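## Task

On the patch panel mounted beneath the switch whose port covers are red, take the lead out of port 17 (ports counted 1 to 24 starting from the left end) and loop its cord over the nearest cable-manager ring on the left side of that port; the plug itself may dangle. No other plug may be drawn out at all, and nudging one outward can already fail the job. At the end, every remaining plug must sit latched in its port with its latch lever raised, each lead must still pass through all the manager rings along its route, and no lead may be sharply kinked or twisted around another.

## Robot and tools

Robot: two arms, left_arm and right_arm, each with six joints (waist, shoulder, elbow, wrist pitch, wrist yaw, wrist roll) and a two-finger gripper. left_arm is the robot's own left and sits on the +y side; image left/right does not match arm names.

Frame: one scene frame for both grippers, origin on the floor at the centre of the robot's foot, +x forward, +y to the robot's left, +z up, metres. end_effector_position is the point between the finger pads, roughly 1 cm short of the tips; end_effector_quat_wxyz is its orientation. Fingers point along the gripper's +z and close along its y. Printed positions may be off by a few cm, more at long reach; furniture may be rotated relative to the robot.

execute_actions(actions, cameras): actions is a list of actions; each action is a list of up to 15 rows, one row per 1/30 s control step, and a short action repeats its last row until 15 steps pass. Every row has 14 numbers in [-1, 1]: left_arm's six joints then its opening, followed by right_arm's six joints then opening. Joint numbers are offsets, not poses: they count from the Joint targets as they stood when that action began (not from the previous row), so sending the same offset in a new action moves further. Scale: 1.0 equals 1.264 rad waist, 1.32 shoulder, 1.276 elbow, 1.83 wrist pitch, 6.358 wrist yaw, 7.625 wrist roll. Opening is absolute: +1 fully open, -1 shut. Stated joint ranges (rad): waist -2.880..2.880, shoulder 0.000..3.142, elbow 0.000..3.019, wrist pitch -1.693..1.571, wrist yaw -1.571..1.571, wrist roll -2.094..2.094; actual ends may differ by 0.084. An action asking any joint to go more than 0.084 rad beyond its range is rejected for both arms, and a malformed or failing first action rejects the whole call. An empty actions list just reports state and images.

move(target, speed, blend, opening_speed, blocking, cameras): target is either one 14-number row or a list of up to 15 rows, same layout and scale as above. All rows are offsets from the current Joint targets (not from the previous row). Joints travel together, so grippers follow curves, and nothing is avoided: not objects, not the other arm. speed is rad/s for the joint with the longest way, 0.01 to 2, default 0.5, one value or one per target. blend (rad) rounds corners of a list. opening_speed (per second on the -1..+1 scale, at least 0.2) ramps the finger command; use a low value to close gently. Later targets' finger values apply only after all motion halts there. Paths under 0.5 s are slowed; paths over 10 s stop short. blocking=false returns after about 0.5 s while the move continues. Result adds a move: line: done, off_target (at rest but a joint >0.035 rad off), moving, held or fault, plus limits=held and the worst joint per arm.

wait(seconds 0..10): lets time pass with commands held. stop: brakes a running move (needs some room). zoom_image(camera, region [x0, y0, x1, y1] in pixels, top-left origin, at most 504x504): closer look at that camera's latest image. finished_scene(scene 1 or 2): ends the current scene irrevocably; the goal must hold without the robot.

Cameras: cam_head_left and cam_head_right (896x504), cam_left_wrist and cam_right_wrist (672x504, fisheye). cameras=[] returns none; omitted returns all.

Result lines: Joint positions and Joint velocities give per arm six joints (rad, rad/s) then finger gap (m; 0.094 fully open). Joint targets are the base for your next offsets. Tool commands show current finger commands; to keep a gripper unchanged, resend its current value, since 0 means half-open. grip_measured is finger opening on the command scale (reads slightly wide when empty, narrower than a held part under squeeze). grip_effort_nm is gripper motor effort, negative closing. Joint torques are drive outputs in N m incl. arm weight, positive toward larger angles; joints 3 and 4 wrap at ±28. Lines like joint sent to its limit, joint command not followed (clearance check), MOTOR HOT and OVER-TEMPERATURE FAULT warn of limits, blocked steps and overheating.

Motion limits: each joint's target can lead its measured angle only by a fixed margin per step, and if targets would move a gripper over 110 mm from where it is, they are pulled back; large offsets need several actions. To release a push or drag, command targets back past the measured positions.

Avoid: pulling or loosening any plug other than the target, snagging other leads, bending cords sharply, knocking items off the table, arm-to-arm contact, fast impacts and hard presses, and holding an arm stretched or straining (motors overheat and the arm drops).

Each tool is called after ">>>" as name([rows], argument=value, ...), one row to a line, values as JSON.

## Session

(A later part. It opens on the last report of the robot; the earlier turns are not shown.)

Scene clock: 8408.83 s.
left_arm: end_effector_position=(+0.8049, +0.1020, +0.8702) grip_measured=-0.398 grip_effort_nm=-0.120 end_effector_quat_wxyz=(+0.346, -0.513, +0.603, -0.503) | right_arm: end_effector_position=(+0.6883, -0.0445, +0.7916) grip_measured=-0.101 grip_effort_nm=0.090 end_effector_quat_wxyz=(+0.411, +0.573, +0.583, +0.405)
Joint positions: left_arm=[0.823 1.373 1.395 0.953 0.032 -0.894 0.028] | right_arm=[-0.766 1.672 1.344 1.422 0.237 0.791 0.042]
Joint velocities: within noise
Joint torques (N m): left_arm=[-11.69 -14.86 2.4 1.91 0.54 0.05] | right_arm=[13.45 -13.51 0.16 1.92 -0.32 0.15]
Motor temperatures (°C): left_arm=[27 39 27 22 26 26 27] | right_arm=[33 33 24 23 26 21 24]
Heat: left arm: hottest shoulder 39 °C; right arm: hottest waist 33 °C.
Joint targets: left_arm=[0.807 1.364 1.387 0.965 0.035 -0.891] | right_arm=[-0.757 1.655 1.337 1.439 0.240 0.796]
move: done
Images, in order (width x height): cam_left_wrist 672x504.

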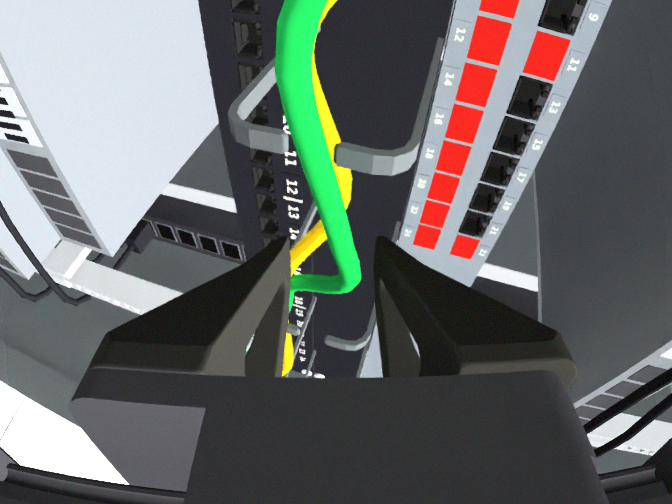

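>>> move(target=[0,0,0,0,0,0,-0.97,0,0,0,0,0,0,-0.1], opening_speed=0.4, cameras=["cam_left_wrist"])

Scene clock: 8420.63 s.
left_arm: end_effector_position=(+0.8050, +0.1021, +0.8703) grip_measured=-0.897 grip_effort_nm=-1.023 end_effector_quat_wxyz=(+0.347, -0.513, +0.603, -0.503) | right_arm: end_effector_position=(+0.6883, -0.0445, +0.7916) grip_measured=-0.101 grip_effort_nm=0.100 end_effector_quat_wxyz=(+0.411, +0.573, +0.583, +0.405)
Joint positions: left_arm=[0.823 1.373 1.395 0.953 0.032 -0.894 0.005] | right_arm=[-0.766 1.672 1.344 1.422 0.237 0.791 0.042]
Joint velocities: within noise
Joint torques (N m): left_arm=[-11.46 -15.15 2.4 1.91 0.54 0.05] | right_arm=[13.51 -13.45 0.03 1.94 -0.29 0.16]
Motor temperatures (°C): left_arm=[27 39 27 22 26 26 27] | right_arm=[33 33 24 23 26 21 24]
Heat: left arm: hottest shoulder 39 °C; right arm: hottest waist 33 °C.
Joint targets: left_arm=[0.807 1.364 1.387 0.965 0.035 -0.891] | right_arm=[-0.757 1.655 1.337 1.439 0.240 0.796]
move: done
Images, in order (width x height): cam_left_wrist 672x504.

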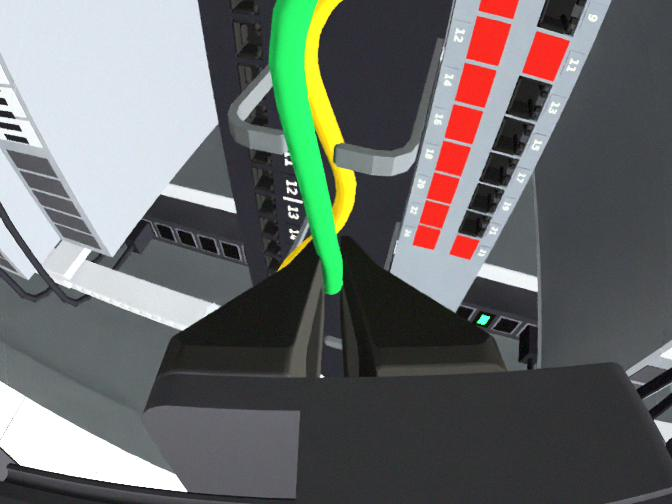

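>>> move([
  [-0.018,-0.0286,-0.0227,0,0,0,-0.97,0,0,0,0,0,0,-0.1],
  [-0.0164,-0.0598,-0.174,0.083,0,0,-0.97,0,0,0,0,0,0,-0.1],
], speed=0.12, cameras=["cam_left_wrist", "cam_head_left"])

>>> zoom_image(camera="cam_left_wrist", region=[240, 120, 460, 380])

>>> zoom_image(camera="cam_head_left", region=[370, 190, 620, 320])

Scene clock: 8437.20 s.
left_arm: end_effector_position=(+0.7427, +0.0963, +0.8871) grip_measured=-0.900 grip_effort_nm=-1.057 end_effector_quat_wxyz=(+0.336, -0.513, +0.600, -0.514) | right_arm: end_effector_position=(+0.6883, -0.0445, +0.7916) grip_measured=-0.101 grip_effort_nm=0.090 end_effector_quat_wxyz=(+0.411, +0.573, +0.583, +0.405)
Joint positions: left_arm=[0.797 1.316 1.191 1.088 0.037 -0.892 0.005] | right_arm=[-0.766 1.672 1.344 1.422 0.237 0.791 0.042]
Joint velocities: within noise
Joint torques (N m): left_arm=[-10.7 -15.09 0.17 2.54 0.37 0.04] | right_arm=[13.22 -13.1 0.03 2.04 -0.28 0.15]
Motor temperatures (°C): left_arm=[27 40 26 22 26 26 29] | right_arm=[33 33 24 23 25 21 24]
Heat: left arm: hottest shoulder 40 °C; right arm: hottest waist 33 °C.
Joint targets: left_arm=[0.786 1.285 1.166 1.117 0.034 -0.891] | right_arm=[-0.757 1.655 1.337 1.439 0.240 0.796]
move: done
Images, in order (width x height): cam_head_left 896x504, cam_left_wrist 672x504.

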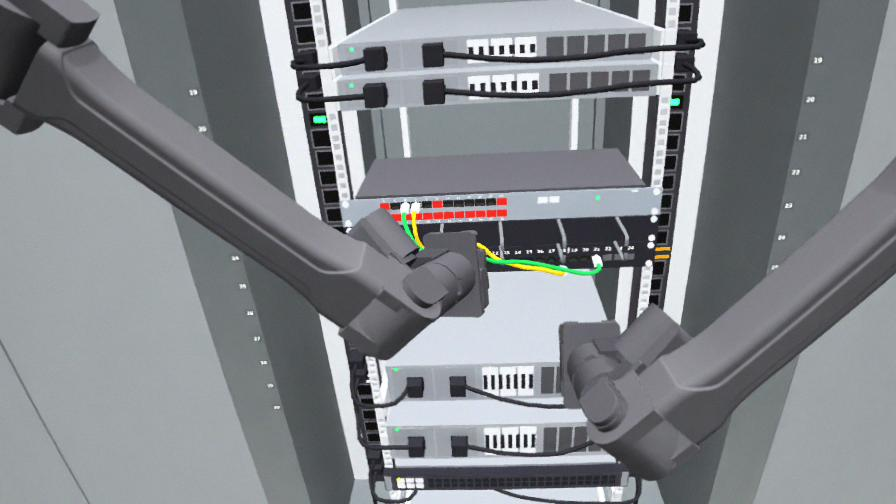

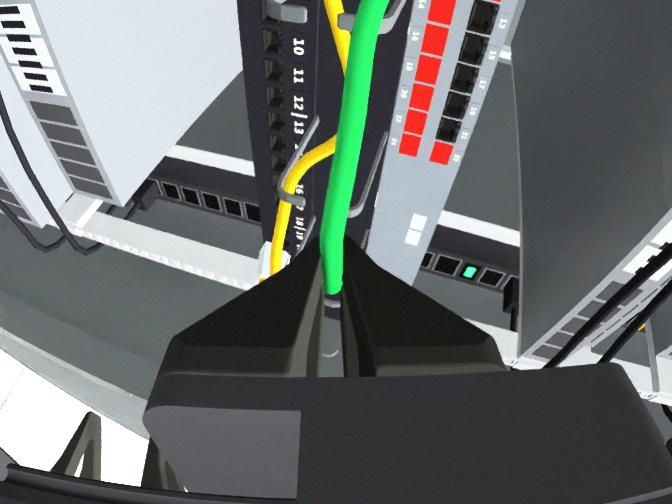

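Scaled by 1.938 from the camera's 672x504 image, which has a finer 960x720 frame.

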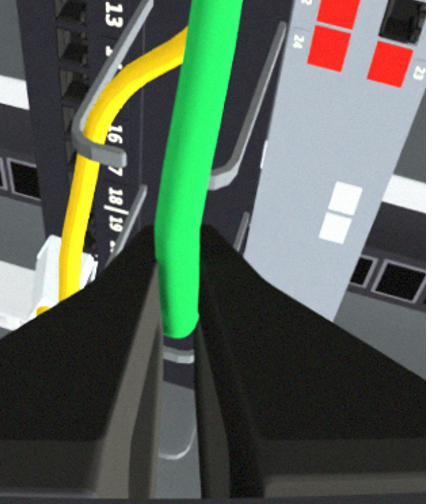

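Scaled by 2.016 from the camera's 896x504 image, which has a finer 1280x720 frame.

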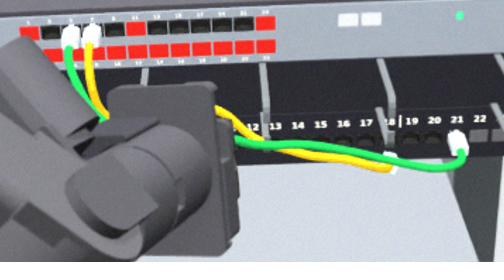

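>>> move([
  [0.064,0.104,0.112,-0.033,0,0,-0.97,0,0,0,0,0,0,-0.1],
  [0.064,0.104,0.112,-0.033,0,0,-0.3,0,0,0,0,0,0,-0.1],
  [0.064,0.09,-0.02,0.042,0,0,-0.3,0,0,0,0,0,0,-0.1],
], speed=0.15, opening_speed=0.4, cameras=["cam_left_wrist", "cam_head_left"])

>>> zoom_image(camera="cam_head_left", region=[370, 190, 620, 320])

Scene clock: 8454.57 s.
left_arm: end_effector_position=(+0.7044, +0.0914, +0.8471) grip_measured=-0.302 grip_effort_nm=0.056 end_effector_quat_wxyz=(+0.338, -0.509, +0.617, -0.496) | right_arm: end_effector_position=(+0.6883, -0.0445, +0.7916) grip_measured=-0.101 grip_effort_nm=0.100 end_effector_quat_wxyz=(+0.411, +0.573, +0.583, +0.405)
Joint positions: left_arm=[0.843 1.385 1.146 1.18 0.037 -0.891 0.033] | right_arm=[-0.766 1.672 1.344 1.422 0.237 0.791 0.042]
Joint velocities: within noise
Joint torques (N m): left_arm=[-7.88 -11.22 0.81 1.91 0.34 0.03] | right_arm=[13.39 -13.45 0.08 1.95 -0.28 0.13]
Motor temperatures (°C): left_arm=[27 41 26 22 26 26 29] | right_arm=[33 33 24 23 25 21 24]
Heat: left arm: hottest shoulder 41 °C; right arm: hottest waist 33 °C.
Joint targets: left_arm=[0.867 1.404 1.140 1.194 0.034 -0.891] | right_arm=[-0.757 1.655 1.337 1.439 0.240 0.796]
move: done; target 2's new numbers were sent with left_arm's shoulder 0.044 rad from that target
Images, in order (width x height): cam_head_left 896x504, cam_left_wrist 672x504.

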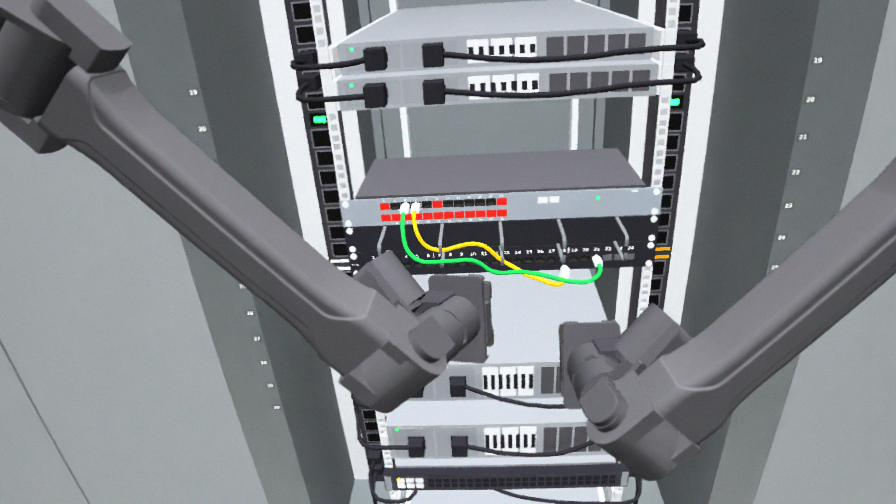

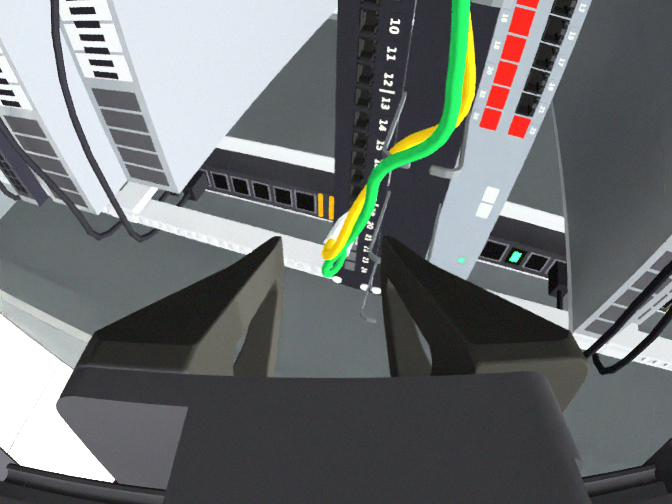

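Scaled by 2.016 from the camera's 896x504 image, which has a finer 1280x720 frame.

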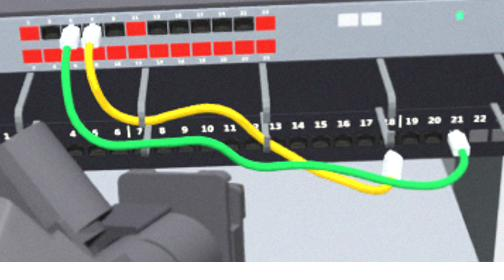

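>>> move(target=[-0.0055,-0.0447,0.051,-0.005,0,0,-0.3,0,0,0,0,0,0,-0.1], speed=0.25, cameras=["cam_left_wrist"])

>>> zoom_image(camera="cam_left_wrist", region=[240, 60, 500, 360])

Scene clock: 8469.33 s.
left_arm: end_effector_position=(+0.7388, +0.1124, +0.8700) grip_measured=-0.302 grip_effort_nm=0.056 end_effector_quat_wxyz=(+0.370, -0.509, +0.594, -0.501) | right_arm: end_effector_position=(+0.6883, -0.0445, +0.7916) grip_measured=-0.101 grip_effort_nm=0.105 end_effector_quat_wxyz=(+0.411, +0.573, +0.583, +0.405)
Joint positions: left_arm=[0.843 1.354 1.195 1.181 0.037 -0.891 0.033] | right_arm=[-0.766 1.672 1.344 1.422 0.237 0.791 0.042]
Joint velocities: within noise
Joint torques (N m): left_arm=[-8.12 -13.86 2.56 1.52 0.34 0.04] | right_arm=[13.16 -13.1 -0.02 1.95 -0.29 0.15]
Motor temperatures (°C): left_arm=[27 40 26 22 26 26 28] | right_arm=[33 33 24 23 25 21 24]
Heat: left arm: hottest shoulder 40 °C; right arm: hottest waist 33 °C.
Joint targets: left_arm=[0.860 1.345 1.205 1.185 0.034 -0.891] | right_arm=[-0.757 1.655 1.337 1.439 0.240 0.796]
move: done
Images, in order (width x height): cam_left_wrist 672x504.

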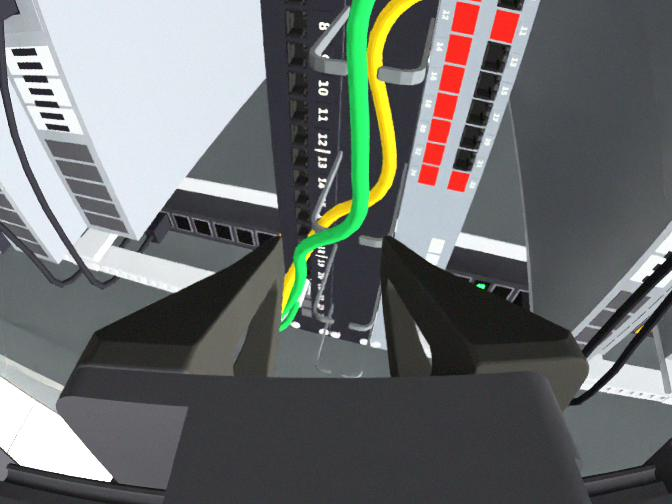

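Scaled by 1.680 from the camera's 672x504 image, which has a finer 960x720 frame.

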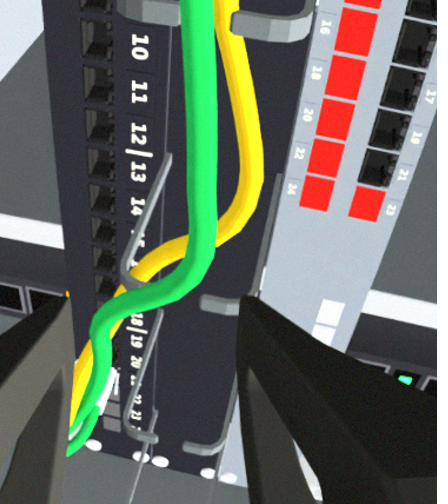

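>>> move([
  [0.031,0,0.06,-0.042,0,0,-0.4,0,0,0,0,0,0,-0.1],
  [0.031,0,0.128,-0.092,0,0,-0.4,0,0,0,0,0,0,-0.1],
], speed=0.2, blend=[0.02,0], cameras=["cam_left_wrist"])

>>> zoom_image(camera="cam_left_wrist", region=[240, 60, 500, 360])

Scene clock: 8489.27 s.
left_arm: end_effector_position=(+0.7971, +0.1317, +0.8650) grip_measured=-0.398 grip_effort_nm=-0.115 end_effector_quat_wxyz=(+0.378, -0.506, +0.601, -0.490) | right_arm: end_effector_position=(+0.6883, -0.0445, +0.7916) grip_measured=-0.101 grip_effort_nm=0.105 end_effector_quat_wxyz=(+0.411, +0.573, +0.583, +0.405)
Joint positions: left_arm=[0.875 1.354 1.351 1.026 0.037 -0.891 0.028] | right_arm=[-0.766 1.672 1.344 1.422 0.237 0.791 0.042]
Joint velocities: within noise
Joint torques (N m): left_arm=[-7.3 -15.33 4.18 1.03 0.33 0.02] | right_arm=[12.98 -13.27 0.05 1.98 -0.28 0.15]
Motor temperatures (°C): left_arm=[27 40 26 22 26 26 28] | right_arm=[33 33 24 23 25 21 24]
Heat: left arm: hottest shoulder 40 °C; right arm: hottest waist 33 °C.
Joint targets: left_arm=[0.899 1.345 1.368 1.016 0.034 -0.891] | right_arm=[-0.757 1.655 1.337 1.439 0.240 0.796]
move: done
Images, in order (width x height): cam_left_wrist 672x504.

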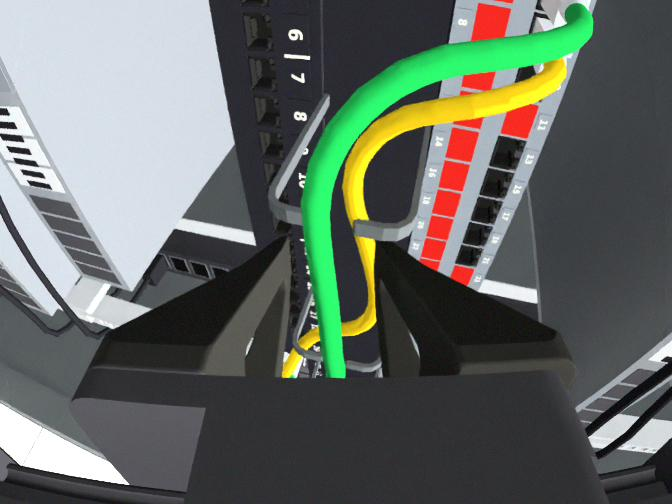

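Scaled by 1.680 from the camera's 672x504 image, which has a finer 960x720 frame.

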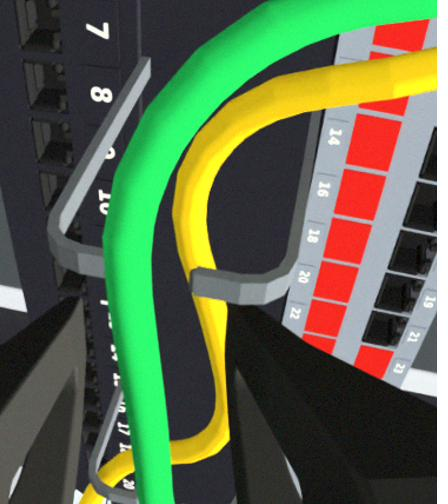

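>>> move([
  [0,-0.01,-0.08,0.046,0,0,-0.4,0,0,0,0,0,0,-0.1],
  [0,-0.01,-0.08,0.046,0,0,-0.97,0,0,0,0,0,0,-0.1],
], speed=0.2, opening_speed=0.4, cameras=["cam_left_wrist"])

>>> zoom_image(camera="cam_left_wrist", region=[240, 60, 500, 360])

Scene clock: 8510.53 s.
left_arm: end_effector_position=(+0.7696, +0.1285, +0.8624) grip_measured=-0.907 grip_effort_nm=-1.018 end_effector_quat_wxyz=(+0.375, -0.506, +0.603, -0.489) | right_arm: end_effector_position=(+0.6883, -0.0445, +0.7916) grip_measured=-0.101 grip_effort_nm=0.095 end_effector_quat_wxyz=(+0.411, +0.573, +0.583, +0.405)
Joint positions: left_arm=[0.875 1.347 1.274 1.09 0.037 -0.891 0.004] | right_arm=[-0.766 1.672 1.344 1.422 0.237 0.791 0.042]
Joint velocities: within noise
Joint torques (N m): left_arm=[-7.36 -15.27 1.84 1.91 0.32 0.03] | right_arm=[13.57 -13.22 0.03 1.95 -0.29 0.13]
Motor temperatures (°C): left_arm=[27 40 26 22 26 26 28] | right_arm=[33 33 24 23 25 21 24]
Heat: left arm: hottest shoulder 40 °C; right arm: hottest waist 33 °C.
Joint targets: left_arm=[0.899 1.332 1.266 1.101 0.034 -0.891] | right_arm=[-0.757 1.655 1.337 1.439 0.240 0.796]
move: done
Images, in order (width x height): cam_left_wrist 672x504.

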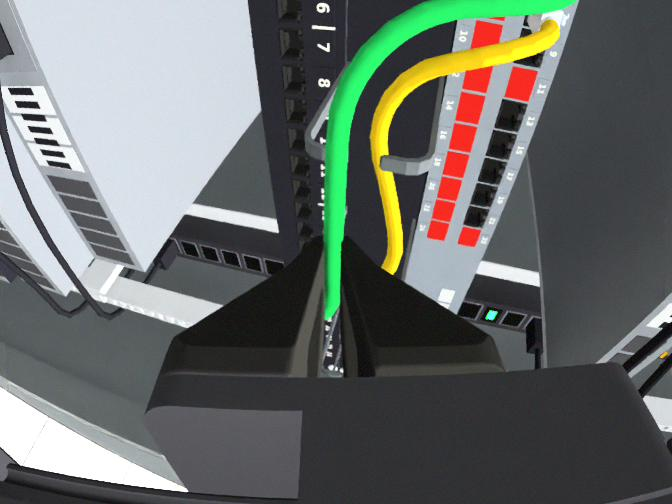

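Scaled by 1.680 from the camera's 672x504 image, which has a finer 960x720 frame.

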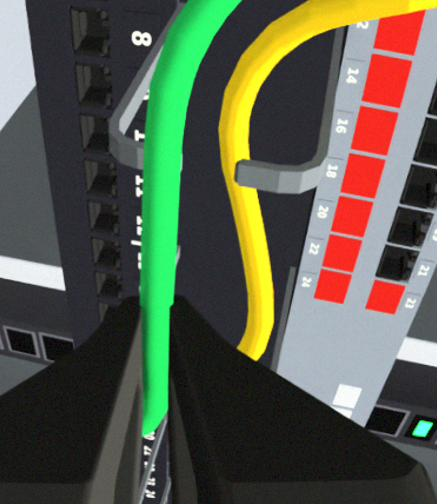

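>>> move([
  [-0.0435,-0.016,-0.023,0,0,0,-0.97,0,0,0,0,0,0,-0.1],
  [-0.0435,0.0212,0.062,-0.0355,0,0,-0.97,0,0,0,0,0,0,-0.1],
], speed=0.15, cameras=["cam_left_wrist"])

>>> zoom_image(camera="cam_left_wrist", region=[240, 60, 500, 360])

Scene clock: 8524.03 s.
left_arm: end_effector_position=(+0.7888, +0.1290, +0.8738) grip_measured=-0.910 grip_effort_nm=-1.062 end_effector_quat_wxyz=(+0.373, -0.508, +0.599, -0.495) | right_arm: end_effector_position=(+0.6883, -0.0445, +0.7916) grip_measured=-0.101 grip_effort_nm=0.100 end_effector_quat_wxyz=(+0.411, +0.573, +0.583, +0.405)
Joint positions: left_arm=[0.86 1.335 1.315 1.038 0.037 -0.891 0.004] | right_arm=[-0.766 1.672 1.344 1.422 0.237 0.791 0.042]
Joint velocities: within noise
Joint torques (N m): left_arm=[-10.87 -12.45 4.94 1.25 0.33 0.02] | right_arm=[13.51 -13.51 0.05 1.96 -0.3 0.14]
Motor temperatures (°C): left_arm=[27 41 26 22 26 26 29] | right_arm=[33 33 24 23 25 21 24]
Heat: left arm: hottest shoulder 41 °C; right arm: hottest waist 33 °C.
Joint targets: left_arm=[0.844 1.359 1.345 1.036 0.034 -0.891] | right_arm=[-0.757 1.655 1.337 1.439 0.240 0.796]
move: done
Images, in order (width x height): cam_left_wrist 672x504.

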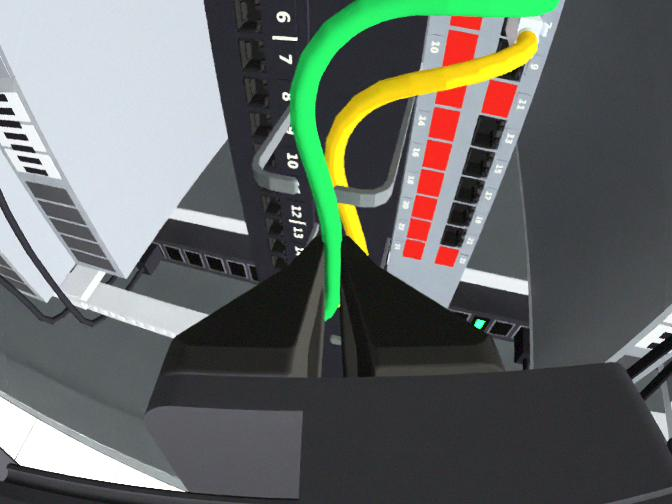

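Scaled by 1.680 from the camera's 672x504 image, which has a finer 960x720 frame.

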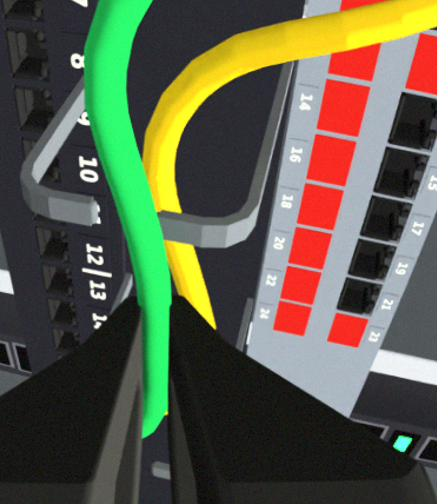

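>>> move([
  [0.0388,0.0129,0.0063,0,0,0,-0.97,0,0,0,0,0,0,-0.1],
  [0.0427,0.0235,0.0462,-0.0213,0,0,-0.97,0,0,0,0,0,0,-0.1],
  [0.0546,0.0432,0.0839,-0.0322,0,0,-0.97,0,0,0,0,0,0,-0.1],
  [0.0672,0.0614,0.1019,-0.0322,0,0,-0.97,0,0,0,0,0,0,-0.1],
], speed=0.15, blend=0.01, cameras=["cam_left_wrist"])

>>> zoom_image(camera="cam_left_wrist", region=[240, 60, 500, 360])

Scene clock: 8536.40 s.
left_arm: end_effector_position=(+0.8147, +0.1270, +0.8512) grip_measured=-0.910 grip_effort_nm=-1.062 end_effector_quat_wxyz=(+0.379, -0.503, +0.604, -0.488) | right_arm: end_effector_position=(+0.6883, -0.0445, +0.7916) grip_measured=-0.101 grip_effort_nm=0.100 end_effector_quat_wxyz=(+0.411, +0.573, +0.583, +0.405)
Joint positions: left_arm=[0.885 1.398 1.432 0.987 0.043 -0.891 0.004] | right_arm=[-0.766 1.672 1.344 1.422 0.237 0.791 0.042]
Joint velocities: within noise
Joint torques (N m): left_arm=[-6.24 -12.22 6.27 1.09 0.1 0.03] | right_arm=[13.57 -13.16 0.06 1.96 -0.3 0.17]
Motor temperatures (°C): left_arm=[27 41 26 22 26 26 29] | right_arm=[33 33 24 23 25 21 24]
Heat: left arm: hottest shoulder 41 °C; right arm: hottest waist 33 °C.
Joint targets: left_arm=[0.929 1.440 1.476 0.977 0.035 -0.891] | right_arm=[-0.757 1.655 1.337 1.439 0.240 0.796]
move: off_target (left_arm); left_arm: the waist is farthest, 0.044 rad from its target
Images, in order (width x height): cam_left_wrist 672x504.

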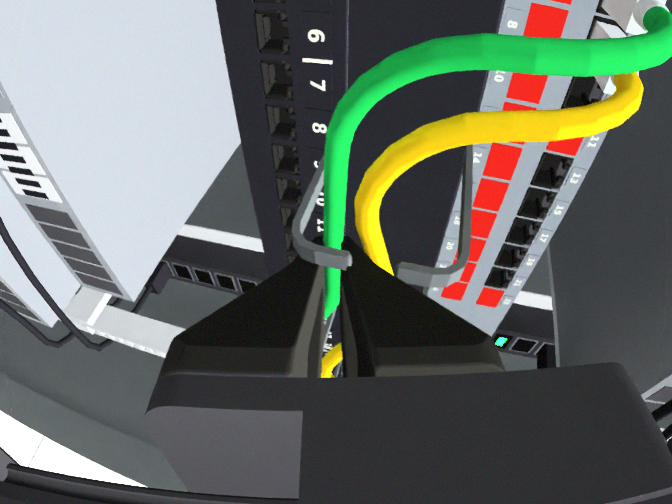

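Scaled by 1.680 from the camera's 672x504 image, which has a finer 960x720 frame.

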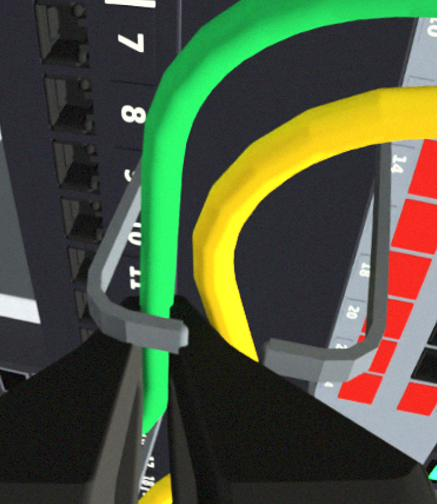

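>>> move([
  [0,0,0,0,0,0,-0.2,0,0,0,0,0,0,-0.1],
  [-0.0506,-0.046,-0.054,0,0,0,0.0,0,0,0,0,0,0,-0.1],
], speed=0.1, opening_speed=0.3, cameras=["cam_left_wrist"])

>>> zoom_image(camera="cam_left_wrist", region=[240, 60, 500, 360])

Scene clock: 8555.03 s.
left_arm: end_effector_position=(+0.8045, +0.1200, +0.8444) grip_measured=-0.003 grip_effort_nm=0.066 end_effector_quat_wxyz=(+0.367, -0.506, +0.612, -0.485) | right_arm: end_effector_position=(+0.6883, -0.0445, +0.7916) grip_measured=-0.101 grip_effort_nm=0.100 end_effector_quat_wxyz=(+0.411, +0.573, +0.583, +0.405)
Joint positions: left_arm=[0.882 1.401 1.413 0.979 0.038 -0.891 0.047] | right_arm=[-0.766 1.672 1.344 1.422 0.237 0.791 0.042]
Joint velocities: within noise
Joint torques (N m): left_arm=[-11.46 -16.56 2.52 1.37 0.29 0.03] | right_arm=[13.63 -13.22 -0.02 1.92 -0.28 0.15]
Motor temperatures (°C): left_arm=[27 40 27 22 26 26 29] | right_arm=[33 33 24 23 25 21 24]
Heat: left arm: hottest shoulder 40 °C; right arm: hottest waist 33 °C.
Joint targets: left_arm=[0.865 1.380 1.407 0.977 0.034 -0.891] | right_arm=[-0.757 1.655 1.337 1.439 0.240 0.796]
move: done
Images, in order (width x height): cam_left_wrist 672x504.

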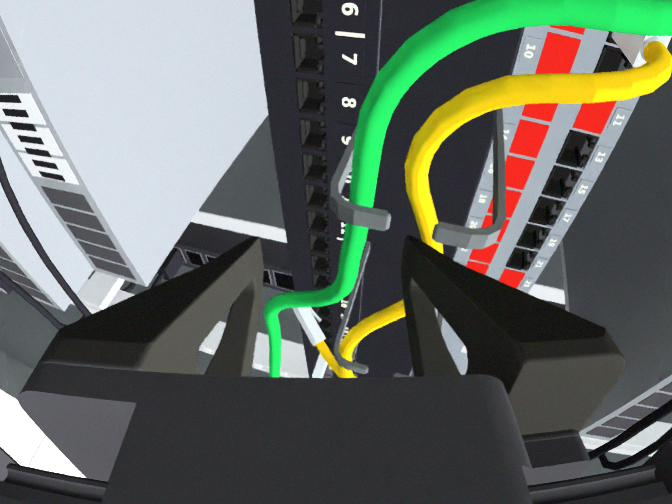

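Scaled by 1.680 from the camera's 672x504 image, which has a finer 960x720 frame.

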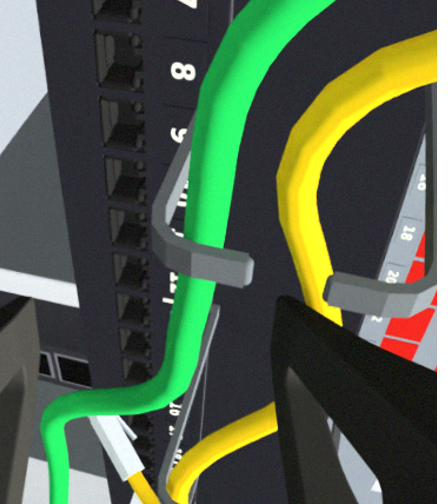

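>>> move([
  [0,0,0,0,0,0,0.4,0,0,0,0,0,0,-0.1],
  [0,-0.0205,-0.1144,0.0896,0,0,0.4,0,0,0,0,0,0,-0.1],
  [0,0.0145,-0.1994,0.1796,0,0,0.4,0,0,0,0,0,0,-0.1],
  [0,0.0145,-0.1994,0.1796,0,0.2097,0.4,0,0,0,0,0,0,-0.1],
], speed=[0.2,0.2,0.2,0.8], blend=[0,0.02,0,0], opening_speed=0.5)

>>> zoom_image(camera="cam_left_wrist", region=[180, 60, 400, 220])

>>> zoom_image(camera="cam_left_wrist", region=[400, 60, 640, 240])

>>> zoom_image(camera="cam_head_left", region=[370, 190, 620, 320])

Scene clock: 8577.53 s.
left_arm: end_effector_position=(+0.7225, +0.1298, +0.8605) grip_measured=+0.398 grip_effort_nm=0.056 end_effector_quat_wxyz=(+0.631, +0.063, +0.771, -0.059) | right_arm: end_effector_position=(+0.6883, -0.0445, +0.7916) grip_measured=-0.101 grip_effort_nm=0.100 end_effector_quat_wxyz=(+0.411, +0.573, +0.583, +0.405)
Joint positions: left_arm=[0.882 1.375 1.159 1.292 0.038 0.694 0.066] | right_arm=[-0.766 1.672 1.344 1.422 0.237 0.791 0.042]
Joint velocities: within noise
Joint torques (N m): left_arm=[-10.99 -11.16 0.94 1.99 0.34 0.04] | right_arm=[13.45 -13.39 0.03 1.91 -0.29 0.15]
Motor temperatures (°C): left_arm=[27 41 27 22 26 26 28] | right_arm=[33 33 24 23 25 21 24]
Heat: left arm: hottest shoulder 41 °C; right arm: hottest waist 33 °C.
Joint targets: left_arm=[0.865 1.399 1.152 1.305 0.035 0.708] | right_arm=[-0.757 1.655 1.337 1.439 0.240 0.796]
move: done

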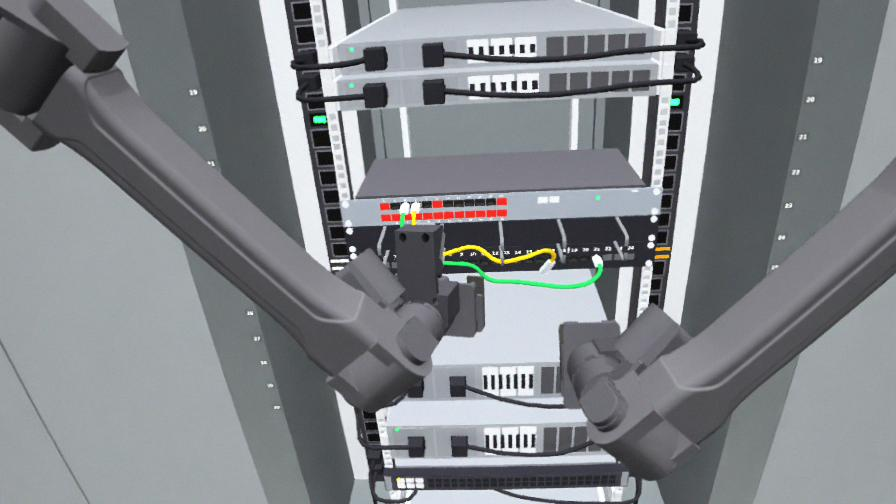

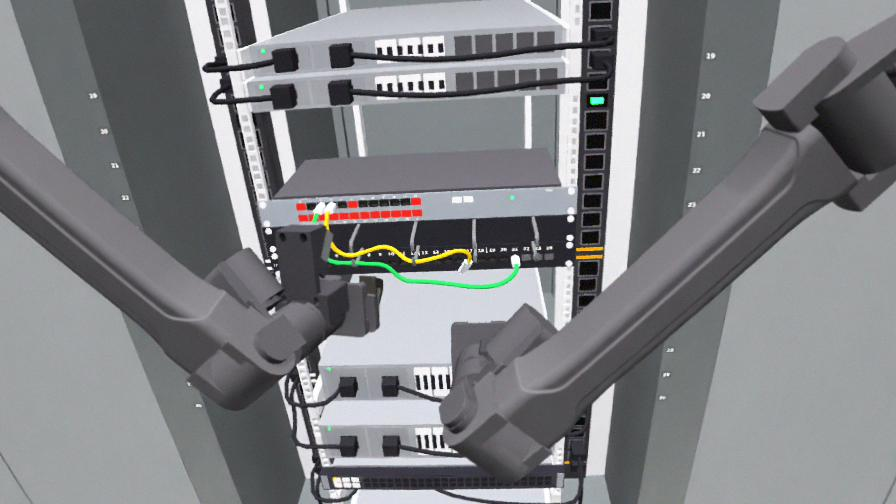

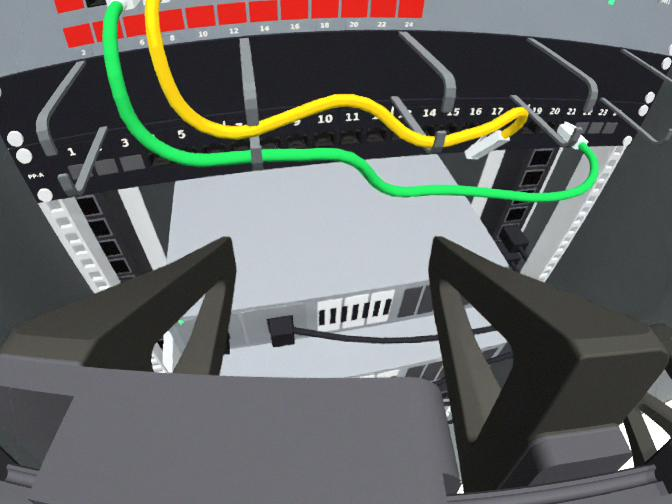

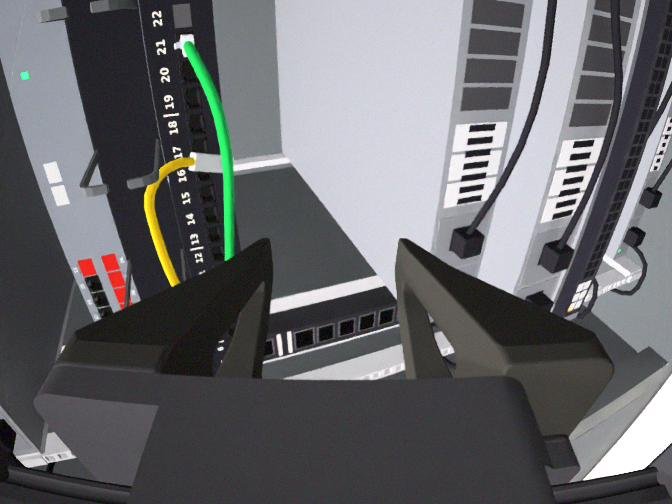

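Scaled by 2.291 from the camera's 672x504 image, which has a finer 960x720 frame.

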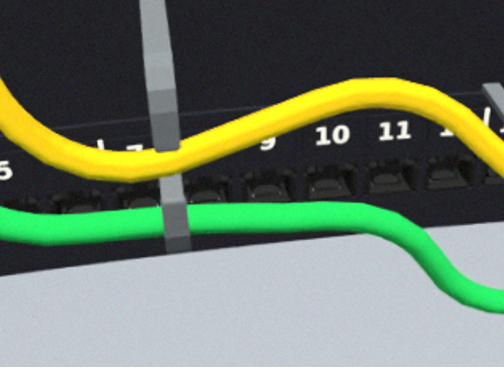

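Scaled by 2.100 from the camera's 672x504 image, which has a finer 960x720 frame.

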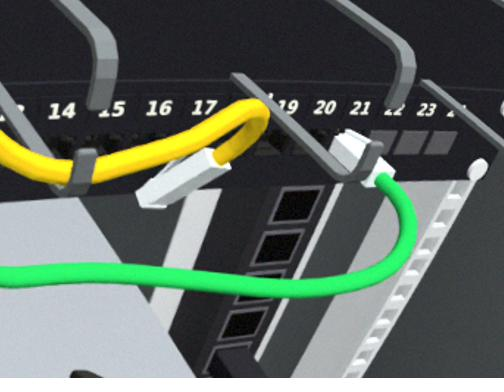

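Scaled by 2.016 from the camera's 896x504 image, which has a finer 1280x720 frame.

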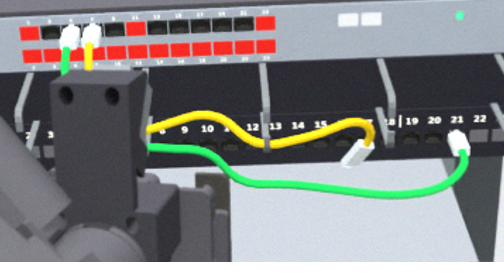

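>>> zoom_image(camera="cam_right_wrist", region=[90, 100, 290, 300])

>>> zoom_image(camera="cam_head_right", region=[320, 190, 540, 310])

>>> zoom_image(camera="cam_left_wrist", region=[440, 80, 600, 200])

Scaled by 2.520 from the camera's 672x504 image, which has a finer 960x720 frame.

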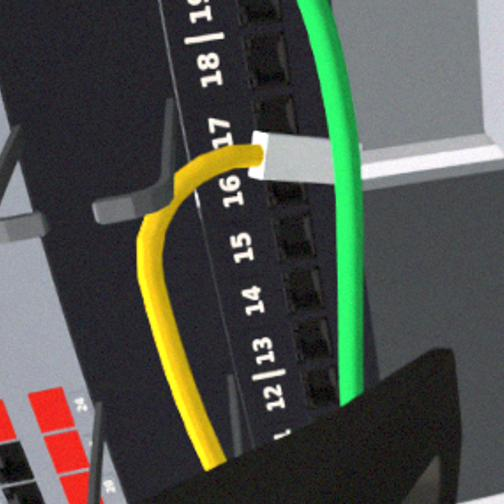

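Scaled by 2.291 from the camera's 896x504 image, which has a finer 1280x720 frame.

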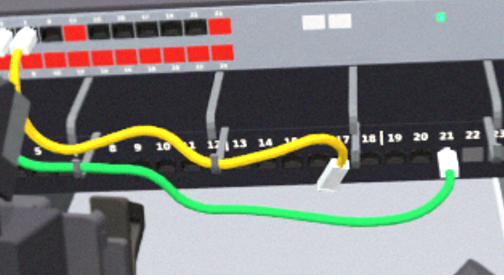

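Scaled by 3.150 from the camera's 672x504 image, which has a finer 960x720 frame.

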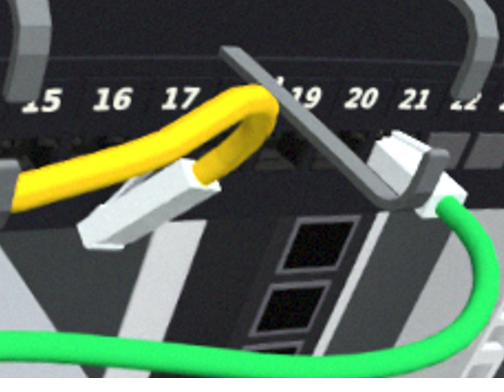

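>>> zoom_image(camera="cam_head_left", region=[380, 190, 460, 240])

>>> zoom_image(camera="cam_head_left", region=[540, 230, 640, 300])

Scaled by 6.300 from the camera's 896x504 image, which has a finer 1280x720 frame.

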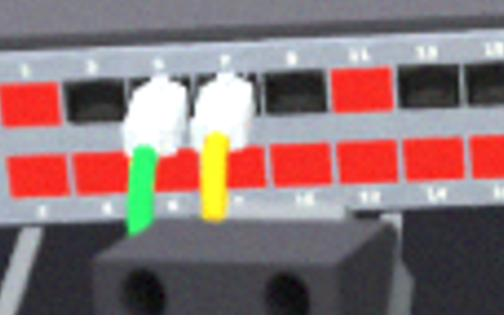

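Scaled by 5.040 from the camera's 896x504 image, which has a finer 1280x720 frame.

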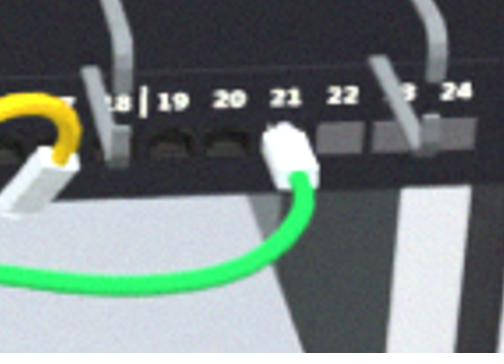

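>>> move(target=[0,0,-0.12,0.08,0,0,0.4,0,0,-0.12,0.08,0,0,-0.1], speed=0.5, cameras=["cam_head_left"])

>>> zoom_image(camera="cam_head_left", region=[370, 190, 620, 320])

>>> finished_scene(scene=1)

Scene clock: 8608.90 s.
left_arm: end_effector_position=(+0.6633, +0.1294, +0.8628) grip_measured=+0.398 grip_effort_nm=0.051 end_effector_quat_wxyz=(+0.628, +0.066, +0.773, -0.060) | right_arm: end_effector_position=(+0.6293, -0.0473, +0.7946) grip_measured=-0.101 grip_effort_nm=0.100 end_effector_quat_wxyz=(+0.400, +0.571, +0.593, +0.403)
Joint positions: left_arm=[0.882 1.375 1.005 1.438 0.038 0.696 0.066] | right_arm=[-0.766 1.669 1.188 1.543 0.237 0.791 0.042]
Joint velocities: within noise
Joint torques (N m): left_arm=[-10.64 -10.05 -0.02 2.02 0.35 0.04] | right_arm=[12.81 -11.46 -0.64 2.02 -0.29 0.14]
Motor temperatures (°C): left_arm=[27 39 26 22 26 26 28] | right_arm=[33 33 24 23 25 21 23]
Heat: left arm: hottest shoulder 39 °C; right arm: hottest waist 33 °C.
Joint targets: left_arm=[0.865 1.399 0.999 1.452 0.035 0.708] | right_arm=[-0.757 1.655 1.183 1.561 0.239 0.796]
joint sent to its limit (right arm) — joint 4 (wrist pitch), upper limit.
move: off_target (right_arm); right_arm: the wrist pitch is farthest, 0.042 rad from its target
Images, in order (width x height): cam_head_left 896x504.

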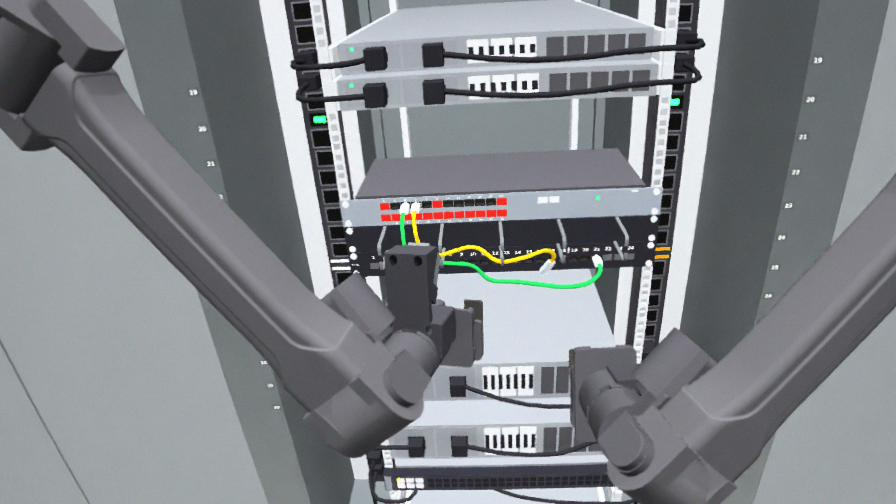

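Scaled by 2.016 from the camera's 896x504 image, which has a finer 1280x720 frame.

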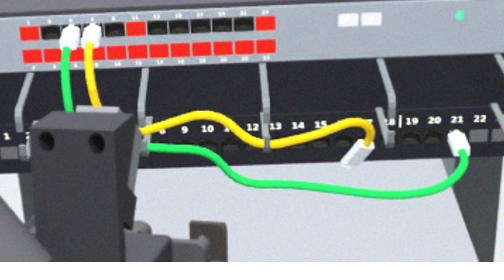

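The scene is finished: the task was done.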